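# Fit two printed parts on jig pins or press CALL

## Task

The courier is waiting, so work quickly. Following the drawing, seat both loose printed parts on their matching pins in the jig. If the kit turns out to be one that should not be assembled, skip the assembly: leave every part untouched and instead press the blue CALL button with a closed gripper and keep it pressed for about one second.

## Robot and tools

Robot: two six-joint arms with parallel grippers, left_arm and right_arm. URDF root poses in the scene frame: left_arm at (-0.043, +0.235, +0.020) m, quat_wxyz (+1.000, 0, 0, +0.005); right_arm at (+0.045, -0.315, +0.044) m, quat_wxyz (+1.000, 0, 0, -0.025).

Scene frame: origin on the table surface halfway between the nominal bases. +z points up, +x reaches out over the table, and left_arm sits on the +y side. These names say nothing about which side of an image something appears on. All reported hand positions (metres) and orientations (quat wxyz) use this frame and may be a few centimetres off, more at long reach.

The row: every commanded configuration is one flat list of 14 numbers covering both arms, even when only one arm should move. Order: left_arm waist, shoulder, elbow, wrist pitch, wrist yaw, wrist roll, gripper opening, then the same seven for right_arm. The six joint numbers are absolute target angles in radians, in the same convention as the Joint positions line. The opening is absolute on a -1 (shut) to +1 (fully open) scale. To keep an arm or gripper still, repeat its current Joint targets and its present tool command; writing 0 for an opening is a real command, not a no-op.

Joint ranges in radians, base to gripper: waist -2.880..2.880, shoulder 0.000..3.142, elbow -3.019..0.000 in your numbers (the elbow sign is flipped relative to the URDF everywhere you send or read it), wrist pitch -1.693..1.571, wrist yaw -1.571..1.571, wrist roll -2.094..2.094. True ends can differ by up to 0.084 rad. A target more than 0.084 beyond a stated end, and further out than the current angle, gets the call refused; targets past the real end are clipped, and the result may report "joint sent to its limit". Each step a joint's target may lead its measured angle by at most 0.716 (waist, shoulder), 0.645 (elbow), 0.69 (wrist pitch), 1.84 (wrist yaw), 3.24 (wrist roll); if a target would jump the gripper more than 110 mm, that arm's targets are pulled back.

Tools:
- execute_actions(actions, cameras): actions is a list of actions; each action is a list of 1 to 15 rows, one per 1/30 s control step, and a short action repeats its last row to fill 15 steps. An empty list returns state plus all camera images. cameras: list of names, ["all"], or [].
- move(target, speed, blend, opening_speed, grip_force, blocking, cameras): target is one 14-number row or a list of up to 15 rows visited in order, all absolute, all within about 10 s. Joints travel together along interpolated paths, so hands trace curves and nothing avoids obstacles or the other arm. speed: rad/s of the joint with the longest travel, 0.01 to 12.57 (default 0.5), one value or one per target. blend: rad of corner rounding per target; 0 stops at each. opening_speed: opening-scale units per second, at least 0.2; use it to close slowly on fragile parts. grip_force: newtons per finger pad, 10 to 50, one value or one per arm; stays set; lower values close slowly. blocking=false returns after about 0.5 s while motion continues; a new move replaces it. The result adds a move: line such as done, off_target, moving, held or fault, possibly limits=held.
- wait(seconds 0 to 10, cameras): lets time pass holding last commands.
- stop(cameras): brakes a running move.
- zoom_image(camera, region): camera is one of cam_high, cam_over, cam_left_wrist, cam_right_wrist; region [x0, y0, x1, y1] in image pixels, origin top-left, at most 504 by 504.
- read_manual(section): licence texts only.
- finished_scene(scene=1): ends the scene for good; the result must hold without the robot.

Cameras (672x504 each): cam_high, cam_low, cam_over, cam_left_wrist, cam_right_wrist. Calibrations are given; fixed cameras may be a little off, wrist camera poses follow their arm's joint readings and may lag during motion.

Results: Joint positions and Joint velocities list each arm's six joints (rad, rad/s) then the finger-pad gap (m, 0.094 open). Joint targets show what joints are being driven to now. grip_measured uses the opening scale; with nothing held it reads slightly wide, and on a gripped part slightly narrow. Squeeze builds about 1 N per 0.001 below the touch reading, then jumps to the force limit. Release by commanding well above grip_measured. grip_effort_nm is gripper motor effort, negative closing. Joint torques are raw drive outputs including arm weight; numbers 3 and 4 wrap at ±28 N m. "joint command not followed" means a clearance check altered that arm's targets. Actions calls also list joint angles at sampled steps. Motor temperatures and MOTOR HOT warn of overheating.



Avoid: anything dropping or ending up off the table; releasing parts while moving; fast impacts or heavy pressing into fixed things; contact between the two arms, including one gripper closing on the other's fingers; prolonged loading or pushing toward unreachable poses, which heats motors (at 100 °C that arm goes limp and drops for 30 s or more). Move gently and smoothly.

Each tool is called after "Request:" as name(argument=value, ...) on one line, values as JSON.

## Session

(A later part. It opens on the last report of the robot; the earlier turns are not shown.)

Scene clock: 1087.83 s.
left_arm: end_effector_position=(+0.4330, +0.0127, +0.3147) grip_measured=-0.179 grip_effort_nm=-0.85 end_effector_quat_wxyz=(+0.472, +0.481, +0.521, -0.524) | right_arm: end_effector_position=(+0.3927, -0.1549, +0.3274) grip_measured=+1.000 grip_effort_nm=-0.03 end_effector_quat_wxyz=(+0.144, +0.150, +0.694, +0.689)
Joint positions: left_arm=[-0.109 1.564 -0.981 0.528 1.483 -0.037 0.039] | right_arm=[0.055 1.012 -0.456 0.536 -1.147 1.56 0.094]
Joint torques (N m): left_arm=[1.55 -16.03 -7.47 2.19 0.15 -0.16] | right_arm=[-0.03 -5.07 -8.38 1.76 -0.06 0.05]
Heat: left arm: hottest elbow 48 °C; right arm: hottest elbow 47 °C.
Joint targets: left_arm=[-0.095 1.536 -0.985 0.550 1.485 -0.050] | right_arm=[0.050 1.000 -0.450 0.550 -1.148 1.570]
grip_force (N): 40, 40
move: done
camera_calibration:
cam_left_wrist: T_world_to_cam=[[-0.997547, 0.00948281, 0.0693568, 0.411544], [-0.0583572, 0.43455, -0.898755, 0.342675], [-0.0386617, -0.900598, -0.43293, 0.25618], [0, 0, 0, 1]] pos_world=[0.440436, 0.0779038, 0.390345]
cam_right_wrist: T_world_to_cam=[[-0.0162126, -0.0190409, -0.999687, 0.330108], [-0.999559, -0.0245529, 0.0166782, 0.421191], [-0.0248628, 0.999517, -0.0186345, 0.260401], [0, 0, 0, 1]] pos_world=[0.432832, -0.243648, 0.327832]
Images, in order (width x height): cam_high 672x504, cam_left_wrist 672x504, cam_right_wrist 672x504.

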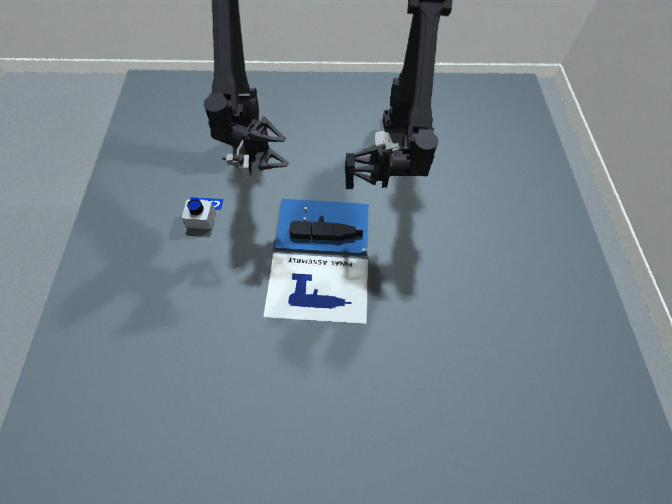

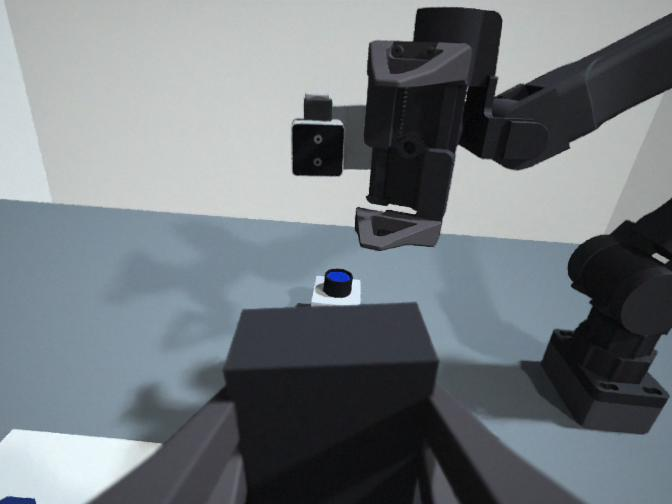

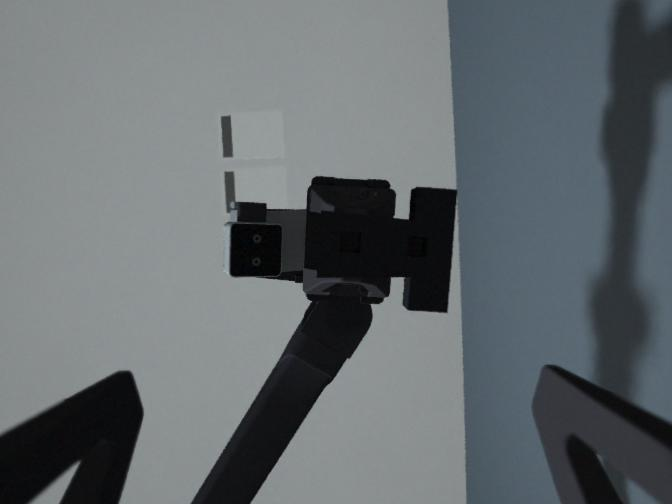

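Request:
move(target=[[-0.095, 1.536, -0.985, 0.55, 1.485, -0.05, -0.42, -1.0, 1.0, -0.45, 0.55, 0, 1.57, 1], [-0.70, 1.866, -1.69, -1.36, 0, -0.58, -0.42, -1.2, 1.0, -0.45, 0.55, 0, 1.57, 1]], speed=[1.0, 0.7], blend=[0.1, 0], cameras=["cam_high", "cam_low", "cam_left_wrist"])

Request:
zoom_image(camera="cam_left_wrist", region=[230, 140, 480, 340])

Scene clock: 1197.37 s.
left_arm: end_effector_position=(+0.3950, -0.1247, +0.1668) grip_measured=-0.179 grip_effort_nm=-0.85 end_effector_quat_wxyz=(+0.003, +0.060, +0.998, -0.003) | right_arm: end_effector_position=(+0.1908, -0.7419, +0.3254) grip_measured=+1.000 grip_effort_nm=-0.03 end_effector_quat_wxyz=(+0.691, +0.704, +0.121, +0.112)
Joint positions: left_arm=[-0.696 1.849 -1.634 -1.348 0.001 -0.567 0.039] | right_arm=[-1.191 1.012 -0.456 0.536 0 1.56 0.094]
Joint torques (N m): left_arm=[-0.32 -17.32 -11.34 -0.13 -0.04 -0.15] | right_arm=[-0.44 -5.36 -8.69 2.06 0.02 0.04]
Heat: left arm: hottest elbow 48 °C; right arm: hottest elbow 47 °C.
Joint targets: left_arm=[-0.700 1.866 -1.690 -1.360 0.000 -0.580] | right_arm=[-1.200 1.000 -0.450 0.550 0.000 1.570]
grip_force (N): 40, 40
move: off_target (left_arm); left_arm: the elbow is farthest, 0.056 rad from its target
camera_calibration:
cam_left_wrist: T_world_to_cam=[[-0.141889, -0.989877, 0.00345107, -0.0664139], [-0.896251, 0.129947, 0.424085, 0.339555], [-0.42024, 0.05708, -0.905616, 0.415977], [0, 0, 0, 1]] pos_world=[0.469713, -0.13361, 0.232944]
Images, in order (width x height): cam_high 672x504, cam_low 672x504, cam_left_wrist 672x504.

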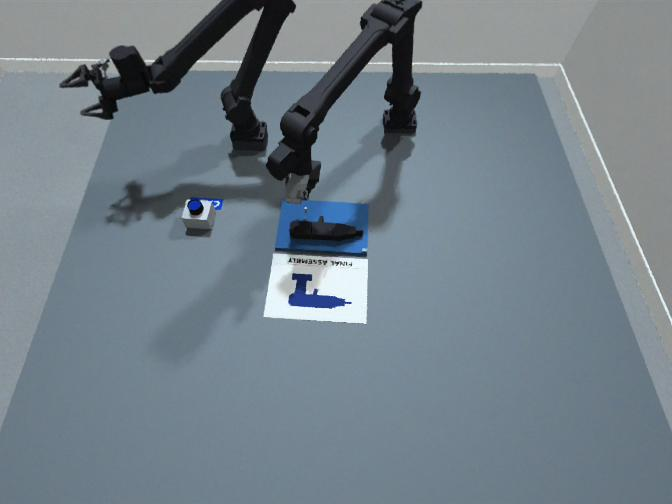

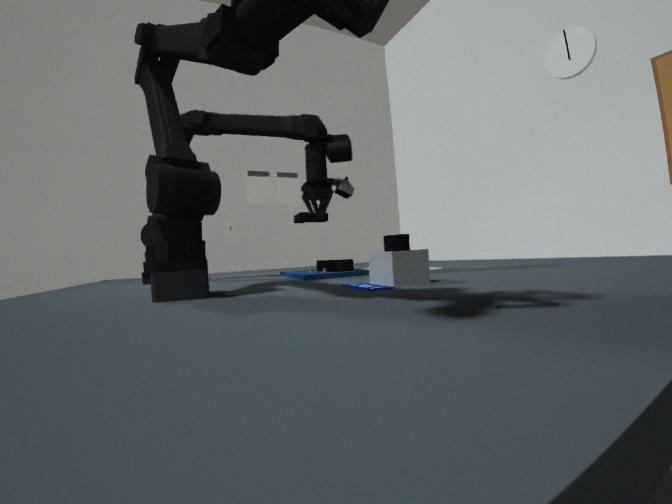

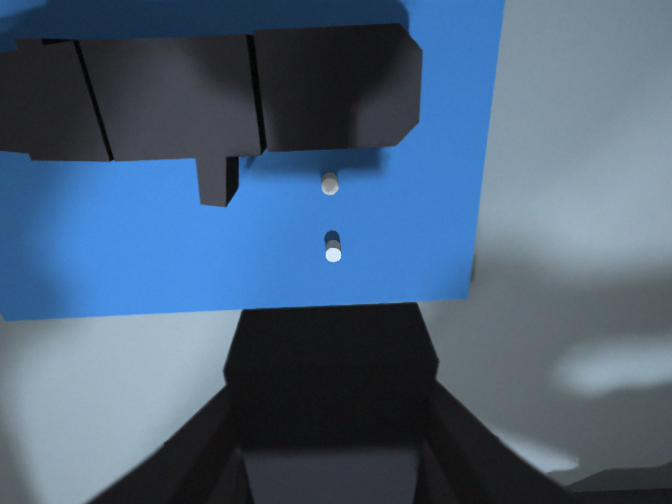

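Scaled by 2.016 from the camera's 672x504 image, which has a finer 960x720 frame.

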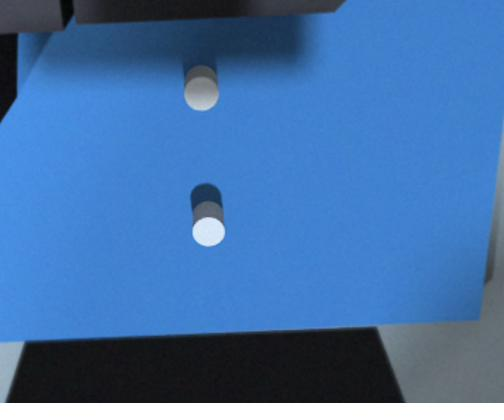

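Request:
move(target=[-0.677, 1.933, -1.567, -1.197, 0, -0.547, -0.42, -1.2, 1.0, -0.45, 0.55, 0, 1.57, 1], speed=0.25, cameras=["cam_left_wrist"])

Request:
zoom_image(camera="cam_left_wrist", region=[230, 190, 480, 390])

Scene clock: 1214.40 s.
left_arm: end_effector_position=(+0.4012, -0.1255, +0.0959) grip_measured=-0.179 grip_effort_nm=-0.85 end_effector_quat_wxyz=(-0.004, +0.060, +0.998, +0.002) | right_arm: end_effector_position=(+0.1908, -0.7419, +0.3254) grip_measured=+1.000 grip_effort_nm=-0.03 end_effector_quat_wxyz=(+0.691, +0.704, +0.121, +0.112)
Joint positions: left_arm=[-0.69 1.928 -1.558 -1.21 0.001 -0.56 0.039] | right_arm=[-1.191 1.012 -0.456 0.536 0 1.56 0.094]
Joint torques (N m): left_arm=[0.79 -19.19 -7.77 0.87 -0.04 0.12] | right_arm=[-0.38 -5.36 -8.69 2.04 0.02 0.04]
Motor temperatures (°C): left_arm=[29 39 55 27 26 25 29] | right_arm=[29 27 47 28 25 25 27]
Heat: left arm: hottest elbow 55 °C; right arm: hottest elbow 47 °C.
Joint targets: left_arm=[-0.677 1.933 -1.567 -1.197 0.000 -0.547] | right_arm=[-1.200 1.000 -0.450 0.550 0.000 1.570]
grip_force (N): 40, 40
move: done
camera_calibration:
cam_left_wrist: T_world_to_cam=[[-0.142682, -0.989754, -0.0053715, -0.0649485], [-0.890393, 0.125984, 0.437411, 0.371163], [-0.432252, 0.0671933, -0.899246, 0.359755], [0, 0, 0, 1]] pos_world=[0.476719, -0.135217, 0.160808]
Images, in order (width x height): cam_left_wrist 672x504.

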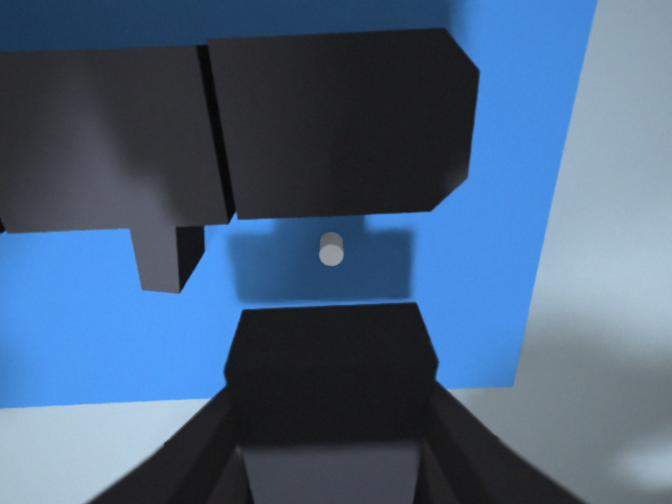

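Scaled by 2.016 from the camera's 672x504 image, which has a finer 960x720 frame.

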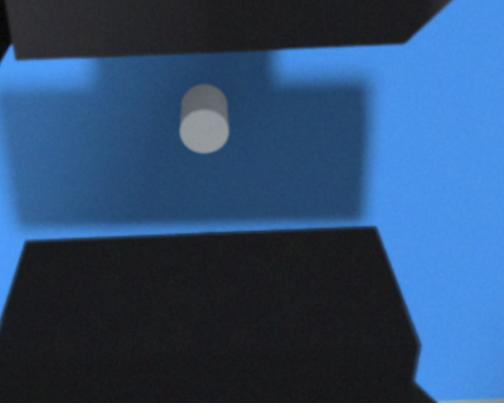

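Request:
move(target=[[-0.677, 1.992, -1.506, -1.074, 0, -0.547, -0.42, -1.2, 1.0, -0.45, 0.55, 0, 1.57, 1], [-0.677, 2.003, -1.498, -1.054, 0, -0.547, -0.42, -1.2, 1.0, -0.45, 0.55, 0, 1.57, 1]], speed=[0.25, 0.05], blend=[0.01, 0], cameras=["cam_high", "cam_low", "cam_left_wrist"])

Request:
zoom_image(camera="cam_low", region=[260, 230, 370, 290])

Request:
zoom_image(camera="cam_high", region=[265, 180, 385, 260])

Scene clock: 1312.07 s.
left_arm: end_effector_position=(+0.4045, -0.1281, +0.0391) grip_measured=-0.179 grip_effort_nm=-0.85 end_effector_quat_wxyz=(+0.002, +0.060, +0.998, -0.003) | right_arm: end_effector_position=(+0.1908, -0.7419, +0.3254) grip_measured=+1.000 grip_effort_nm=-0.03 end_effector_quat_wxyz=(+0.691, +0.704, +0.121, +0.112)
Joint positions: left_arm=[-0.69 1.991 -1.494 -1.067 0.001 -0.56 0.039] | right_arm=[-1.191 1.012 -0.456 0.536 0 1.56 0.094]
Joint torques (N m): left_arm=[1.44 -18.73 -7.08 0.9 -0.04 0.12] | right_arm=[-0.32 -5.36 -8.69 2.04 0.03 0.04]
Motor temperatures (°C): left_arm=[29 43 48 27 26 25 29] | right_arm=[29 27 48 28 25 25 27]
Heat: left arm: hottest elbow 48 °C; right arm: hottest elbow 48 °C.
Joint targets: left_arm=[-0.677 2.003 -1.498 -1.054 0.000 -0.547] | right_arm=[-1.200 1.000 -0.450 0.550 0.000 1.570]
grip_force (N): 40, 40
move: done
camera_calibration:
cam_left_wrist: T_world_to_cam=[[-0.142598, -0.989776, 0.00299383, -0.0677892], [-0.895903, 0.130358, 0.424693, 0.402562], [-0.420741, 0.0578783, -0.905332, 0.304756], [0, 0, 0, 1]] pos_world=[0.479214, -0.137212, 0.105143]
Images, in order (width x height): cam_high 672x504, cam_low 672x504, cam_left_wrist 672x504.

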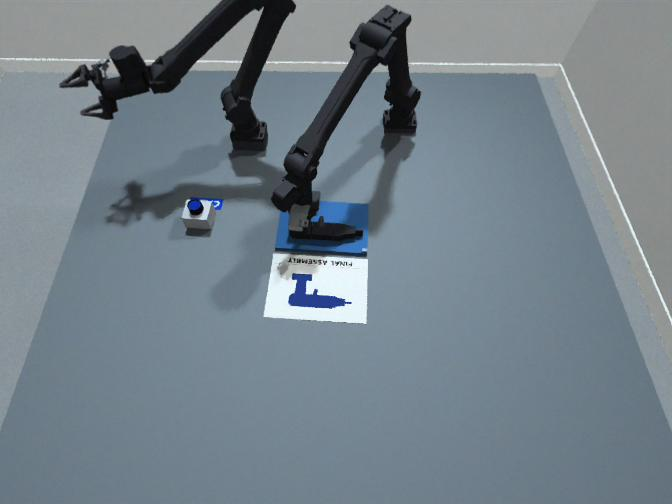

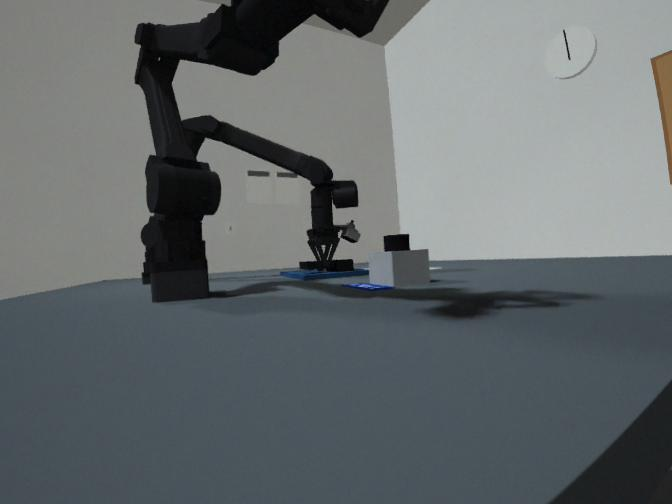

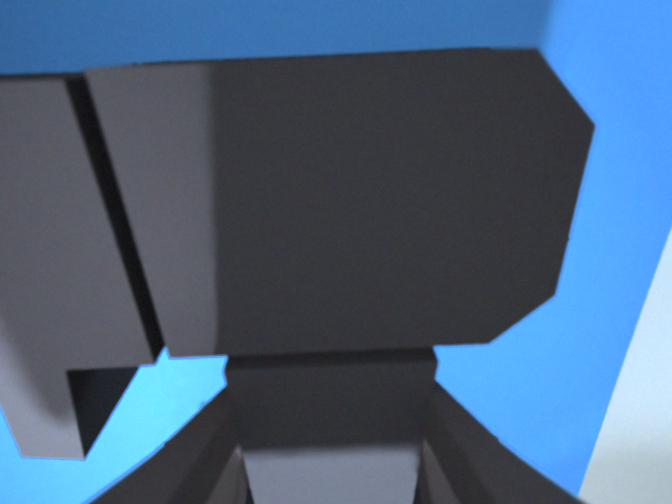

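Scaled by 4.582 from the camera's 672x504 image, which has a finer 960x720 frame.

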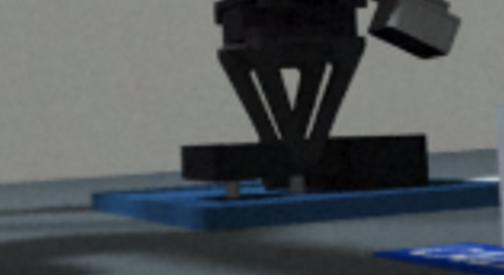

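Scaled by 4.200 from the camera's 672x504 image, which has a finer 960x720 frame.

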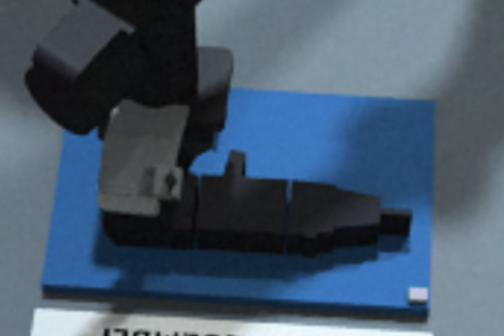

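Request:
move(target=[-0.676, 2.003, -1.490, -1.055, 0, -0.547, -0.42, -1.2, 1.0, -0.45, 0.55, 0, 1.57, 1], speed=0.05, cameras=["cam_low", "cam_left_wrist"])

Request:
zoom_image(camera="cam_low", region=[260, 230, 370, 290])

Scene clock: 1335.33 s.
left_arm: end_effector_position=(+0.4024, -0.1265, +0.0368) grip_measured=-0.179 grip_effort_nm=-0.85 end_effector_quat_wxyz=(+0.000, +0.060, +0.998, -0.001) | right_arm: end_effector_position=(+0.1908, -0.7419, +0.3254) grip_measured=+1.000 grip_effort_nm=-0.03 end_effector_quat_wxyz=(+0.691, +0.704, +0.121, +0.112)
Joint positions: left_arm=[-0.69 1.991 -1.487 -1.066 0.001 -0.56 0.039] | right_arm=[-1.191 1.012 -0.456 0.536 0 1.56 0.094]
Joint torques (N m): left_arm=[1.32 -18.84 -6.9 0.79 -0.05 0.11] | right_arm=[-0.38 -5.42 -8.68 2.04 0.02 0.05]
Heat: left arm: hottest elbow 49 °C; right arm: hottest elbow 48 °C.
Joint targets: left_arm=[-0.676 2.003 -1.490 -1.055 0.000 -0.547] | right_arm=[-1.200 1.000 -0.450 0.550 0.000 1.570]
grip_force (N): 40, 40
move: done
camera_calibration:
cam_left_wrist: T_world_to_cam=[[-0.142654, -0.989773, 0.0000380289, -0.0662247], [-0.893995, 0.128866, 0.429145, 0.400296], [-0.424761, 0.0611853, -0.903236, 0.303701], [0, 0, 0, 1]] pos_world=[0.477416, -0.135714, 0.102531]
Images, in order (width x height): cam_low 672x504, cam_left_wrist 672x504.

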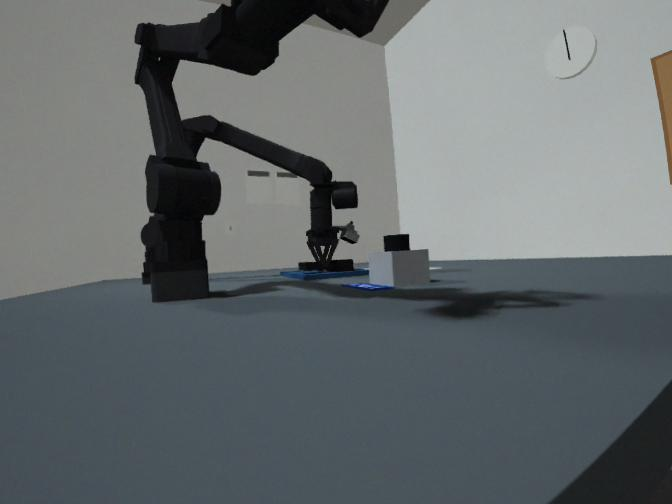

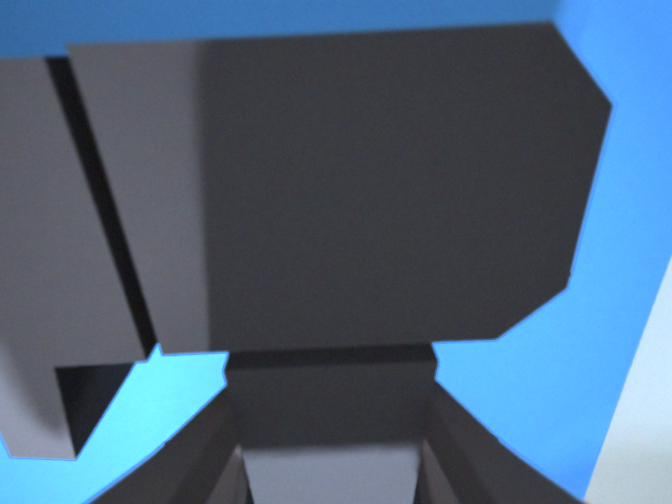

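Scaled by 4.582 from the camera's 672x504 image, which has a finer 960x720 frame.

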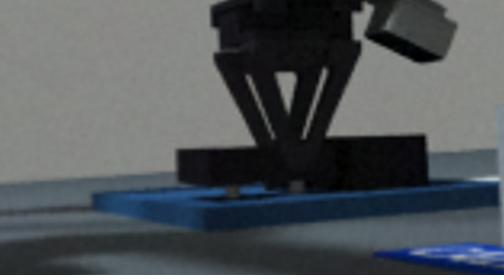

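Request:
move(target=[-0.676, 2.017, -1.482, -1.034, 0, -0.547, -0.42, -1.2, 1.0, -0.45, 0.55, 0, 1.57, 1], speed=0.03, cameras=["cam_low", "cam_left_wrist"])

Request:
zoom_image(camera="cam_low", region=[260, 230, 370, 290])

Scene clock: 1353.73 s.
left_arm: end_effector_position=(+0.4026, -0.1266, +0.0291) grip_measured=-0.179 grip_effort_nm=-0.85 end_effector_quat_wxyz=(+0.001, +0.060, +0.998, -0.002) | right_arm: end_effector_position=(+0.1908, -0.7419, +0.3254) grip_measured=+1.000 grip_effort_nm=-0.03 end_effector_quat_wxyz=(+0.691, +0.704, +0.121, +0.112)
Joint positions: left_arm=[-0.69 2 -1.479 -1.047 0.001 -0.56 0.039] | right_arm=[-1.191 1.012 -0.456 0.536 0 1.56 0.094]
Joint torques (N m): left_arm=[1.55 -18.37 -6.86 0.87 -0.05 0.11] | right_arm=[-0.38 -5.42 -8.7 2.07 0.02 0.04]
Motor temperatures (°C): left_arm=[29 38 49 27 26 25 29] | right_arm=[29 27 48 28 25 25 27]
Heat: left arm: hottest elbow 49 °C; right arm: hottest elbow 48 °C.
Joint targets: left_arm=[-0.676 2.017 -1.482 -1.034 0.000 -0.547] | right_arm=[-1.200 1.000 -0.450 0.550 0.000 1.570]
grip_force (N): 40, 40
move: done
camera_calibration:
cam_left_wrist: T_world_to_cam=[[-0.142632, -0.989775, 0.00119928, -0.0664296], [-0.894772, 0.129459, 0.427346, 0.404279], [-0.423131, 0.0598801, -0.904088, 0.296014], [0, 0, 0, 1]] pos_world=[0.477515, -0.135813, 0.0949356]
Images, in order (width x height): cam_low 672x504, cam_left_wrist 672x504.

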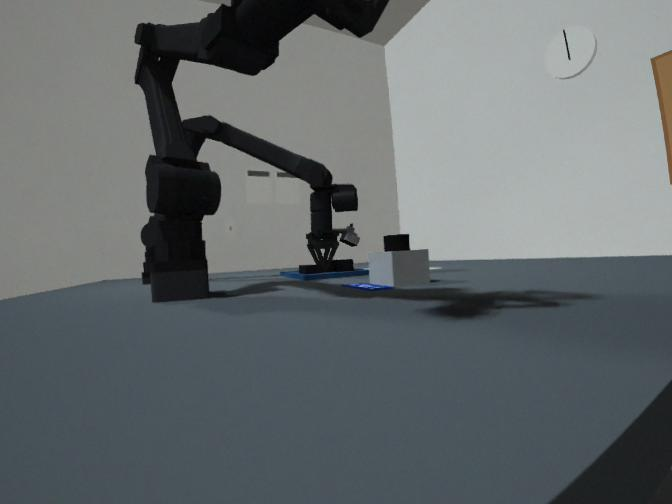

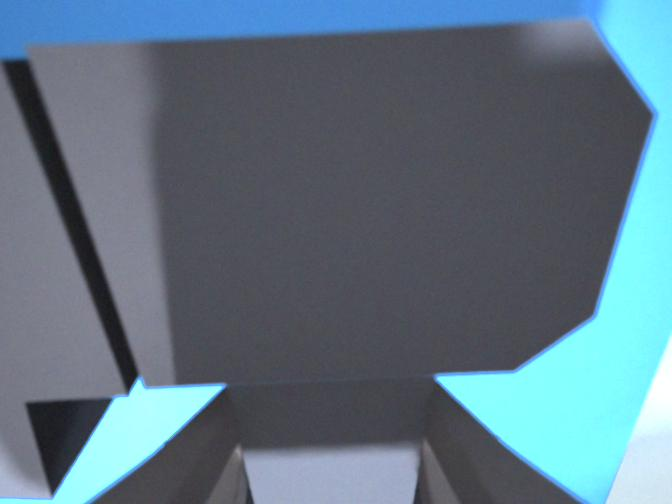

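Scaled by 4.582 from the camera's 672x504 image, which has a finer 960x720 frame.

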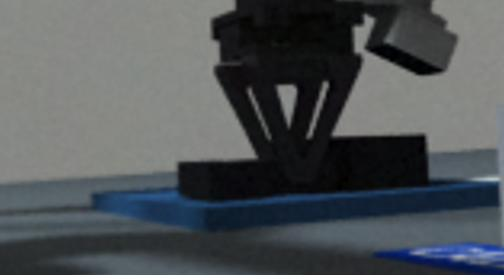

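Request:
move(target=[-0.676, 2.022, -1.477, -1.027, 0, -0.547, -0.42, -1.2, 1.0, -0.45, 0.55, 0, 1.57, 1], speed=0.03, cameras=["cam_low", "cam_high"])

Request:
zoom_image(camera="cam_low", region=[280, 245, 370, 290])

Request:
zoom_image(camera="cam_high", region=[265, 180, 385, 260])

Scene clock: 1363.37 s.
left_arm: end_effector_position=(+0.4030, -0.1269, +0.0285) grip_measured=-0.179 grip_effort_nm=-0.85 end_effector_quat_wxyz=(+0.002, +0.060, +0.998, -0.002) | right_arm: end_effector_position=(+0.1908, -0.7419, +0.3254) grip_measured=+1.000 grip_effort_nm=-0.03 end_effector_quat_wxyz=(+0.691, +0.704, +0.121, +0.112)
Joint positions: left_arm=[-0.69 2 -1.478 -1.043 0.001 -0.56 0.039] | right_arm=[-1.191 1.012 -0.456 0.536 0 1.56 0.094]
Joint torques (N m): left_arm=[1.26 -17.85 -6.58 0.98 -0.04 0.13] | right_arm=[-0.38 -5.42 -8.7 2.04 0.02 0.04]
Heat: left arm: hottest elbow 48 °C; right arm: hottest elbow 48 °C.
Joint targets: left_arm=[-0.676 2.022 -1.477 -1.027 0.000 -0.547] | right_arm=[-1.200 1.000 -0.450 0.550 0.000 1.570]
grip_force (N): 40, 40
move: done
Images, in order (width x height): cam_high 672x504, cam_low 672x504.

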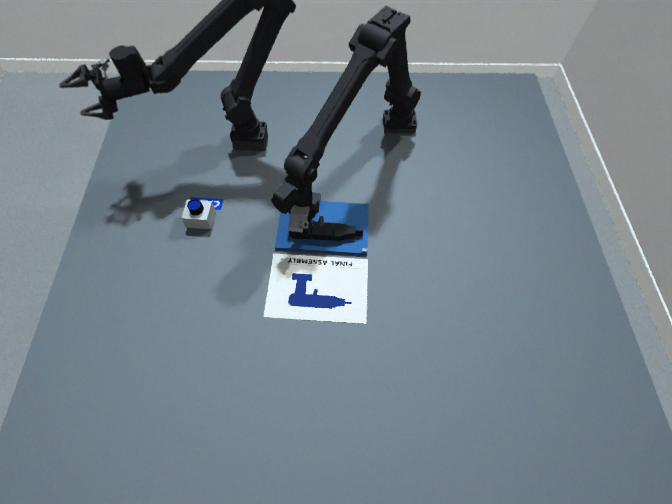

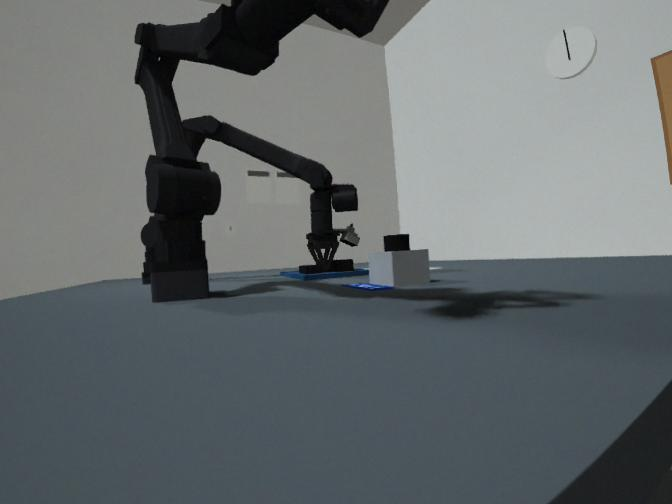

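Scaled by 5.600 from the camera's 672x504 image, which has a finer 960x720 frame.

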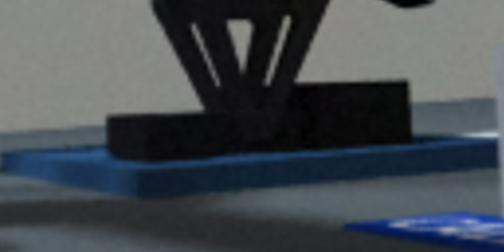

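Scaled by 4.200 from the camera's 672x504 image, which has a finer 960x720 frame.

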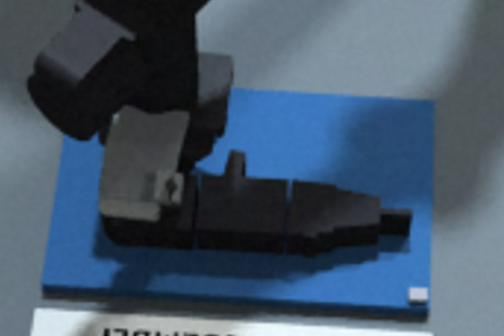

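Request:
move(target=[[-0.676, 2.017, -1.482, -1.034, 0, -0.547, 0.08, -1.2, 1.0, -0.45, 0.55, 0, 1.57, 1], [-0.676, 2.002, -1.542, -1.097, 0, -0.547, 0.08, -1.2, 1.0, -0.45, 0.55, 0, 1.57, 1], [-0.676, 1.92, -1.63, -1.22, 0, -0.547, 0.08, -1.2, 1.0, -0.45, 0.55, 0, 1.57, 1], [-0.4, 1.5, -1.6, -1.4, 0, -0.3, 0.08, -1.2, 1.0, -0.45, 0.55, 0, 1.57, 1], [0.3, 1.2, -1.4, -1.4, 0, 0, 0.08, -1.2, 1.0, -0.45, 0.55, 0, 1.57, 1]], speed=[0.1, 0.08, 0.2, 0.6, 0.8], blend=[0, 0.01, 0.05, 0.1, 0], opening_speed=0.5, cameras=["cam_high", "cam_over", "cam_low"])

Request:
zoom_image(camera="cam_over", region=[200, 220, 520, 460])

Request:
zoom_image(camera="cam_low", region=[280, 245, 370, 290])

Request:
zoom_image(camera="cam_high", region=[265, 190, 385, 260])

Scene clock: 1382.03 s.
left_arm: end_effector_position=(+0.3525, +0.3623, +0.3716) grip_measured=+0.078 grip_effort_nm=0.12 end_effector_quat_wxyz=(+0.184, -0.160, +0.969, +0.028) | right_arm: end_effector_position=(+0.1908, -0.7419, +0.3254) grip_measured=+1.000 grip_effort_nm=-0.02 end_effector_quat_wxyz=(+0.691, +0.704, +0.121, +0.112)
Joint positions: left_arm=[0.303 1.204 -1.398 -1.389 -0.001 -0.013 0.051] | right_arm=[-1.191 1.012 -0.456 0.536 0 1.56 0.094]
Joint torques (N m): left_arm=[-0.15 -9.35 -8.2 0.53 0.09 0.13] | right_arm=[-0.38 -5.36 -8.69 2.04 0.03 0.04]
Heat: left arm: hottest elbow 47 °C; right arm: hottest elbow 48 °C.
Joint targets: left_arm=[0.300 1.200 -1.400 -1.400 0.000 0.000] | right_arm=[-1.200 1.000 -0.450 0.550 0.000 1.570]
grip_force (N): 40, 40
move: done
Images, in order (width x height): cam_high 672x504, cam_low 672x504, cam_over 672x504.

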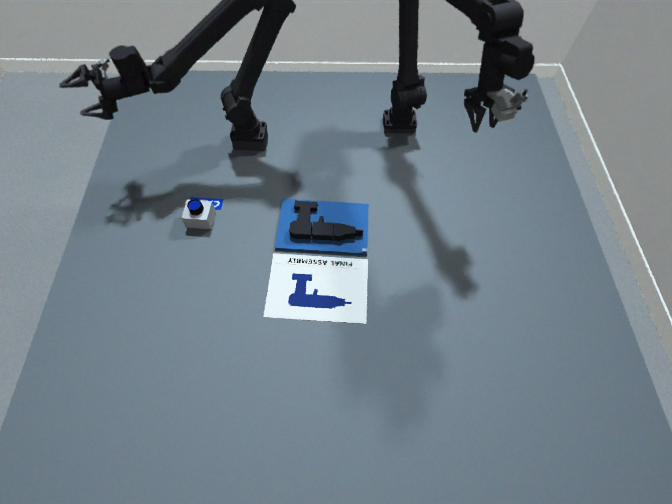

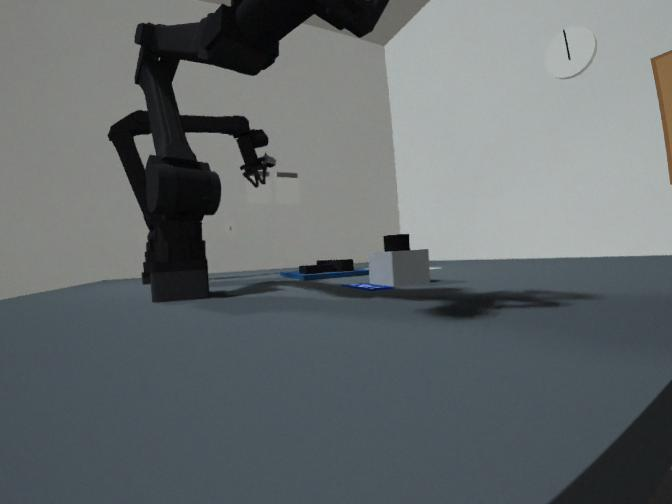

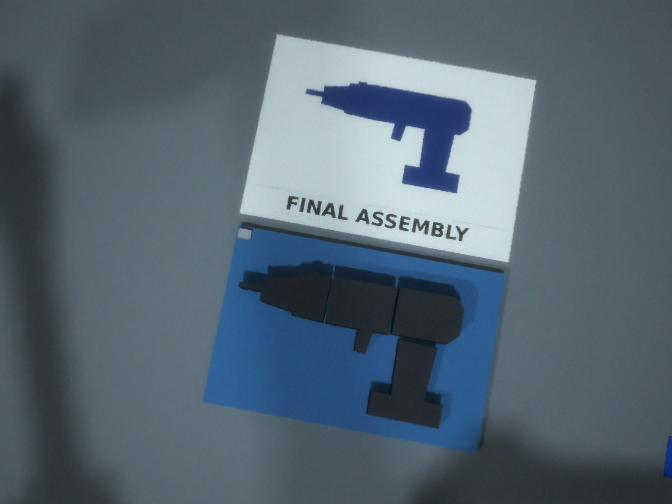

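Scaled by 1.575 from the camera's 672x504 image, which has a finer 960x720 frame.

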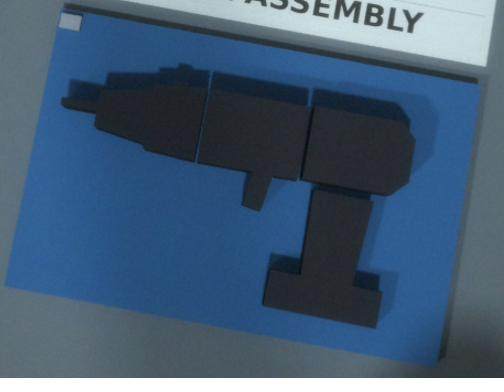

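Scaled by 5.600 from the camera's 672x504 image, which has a finer 960x720 frame.

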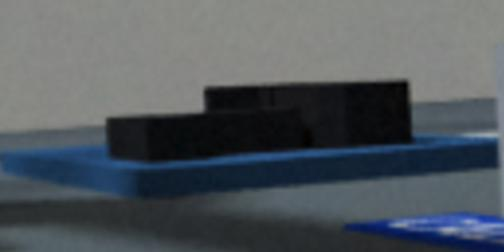

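Scaled by 4.200 from the camera's 672x504 image, which has a finer 960x720 frame.

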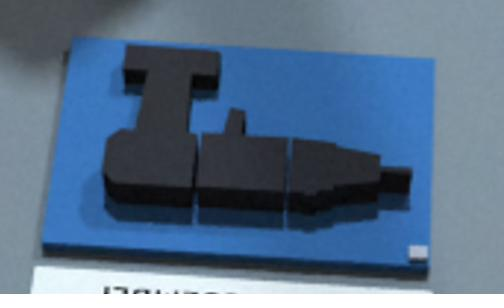

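Request:
finished_scene(scene=1)

The scene is finished: the task was done.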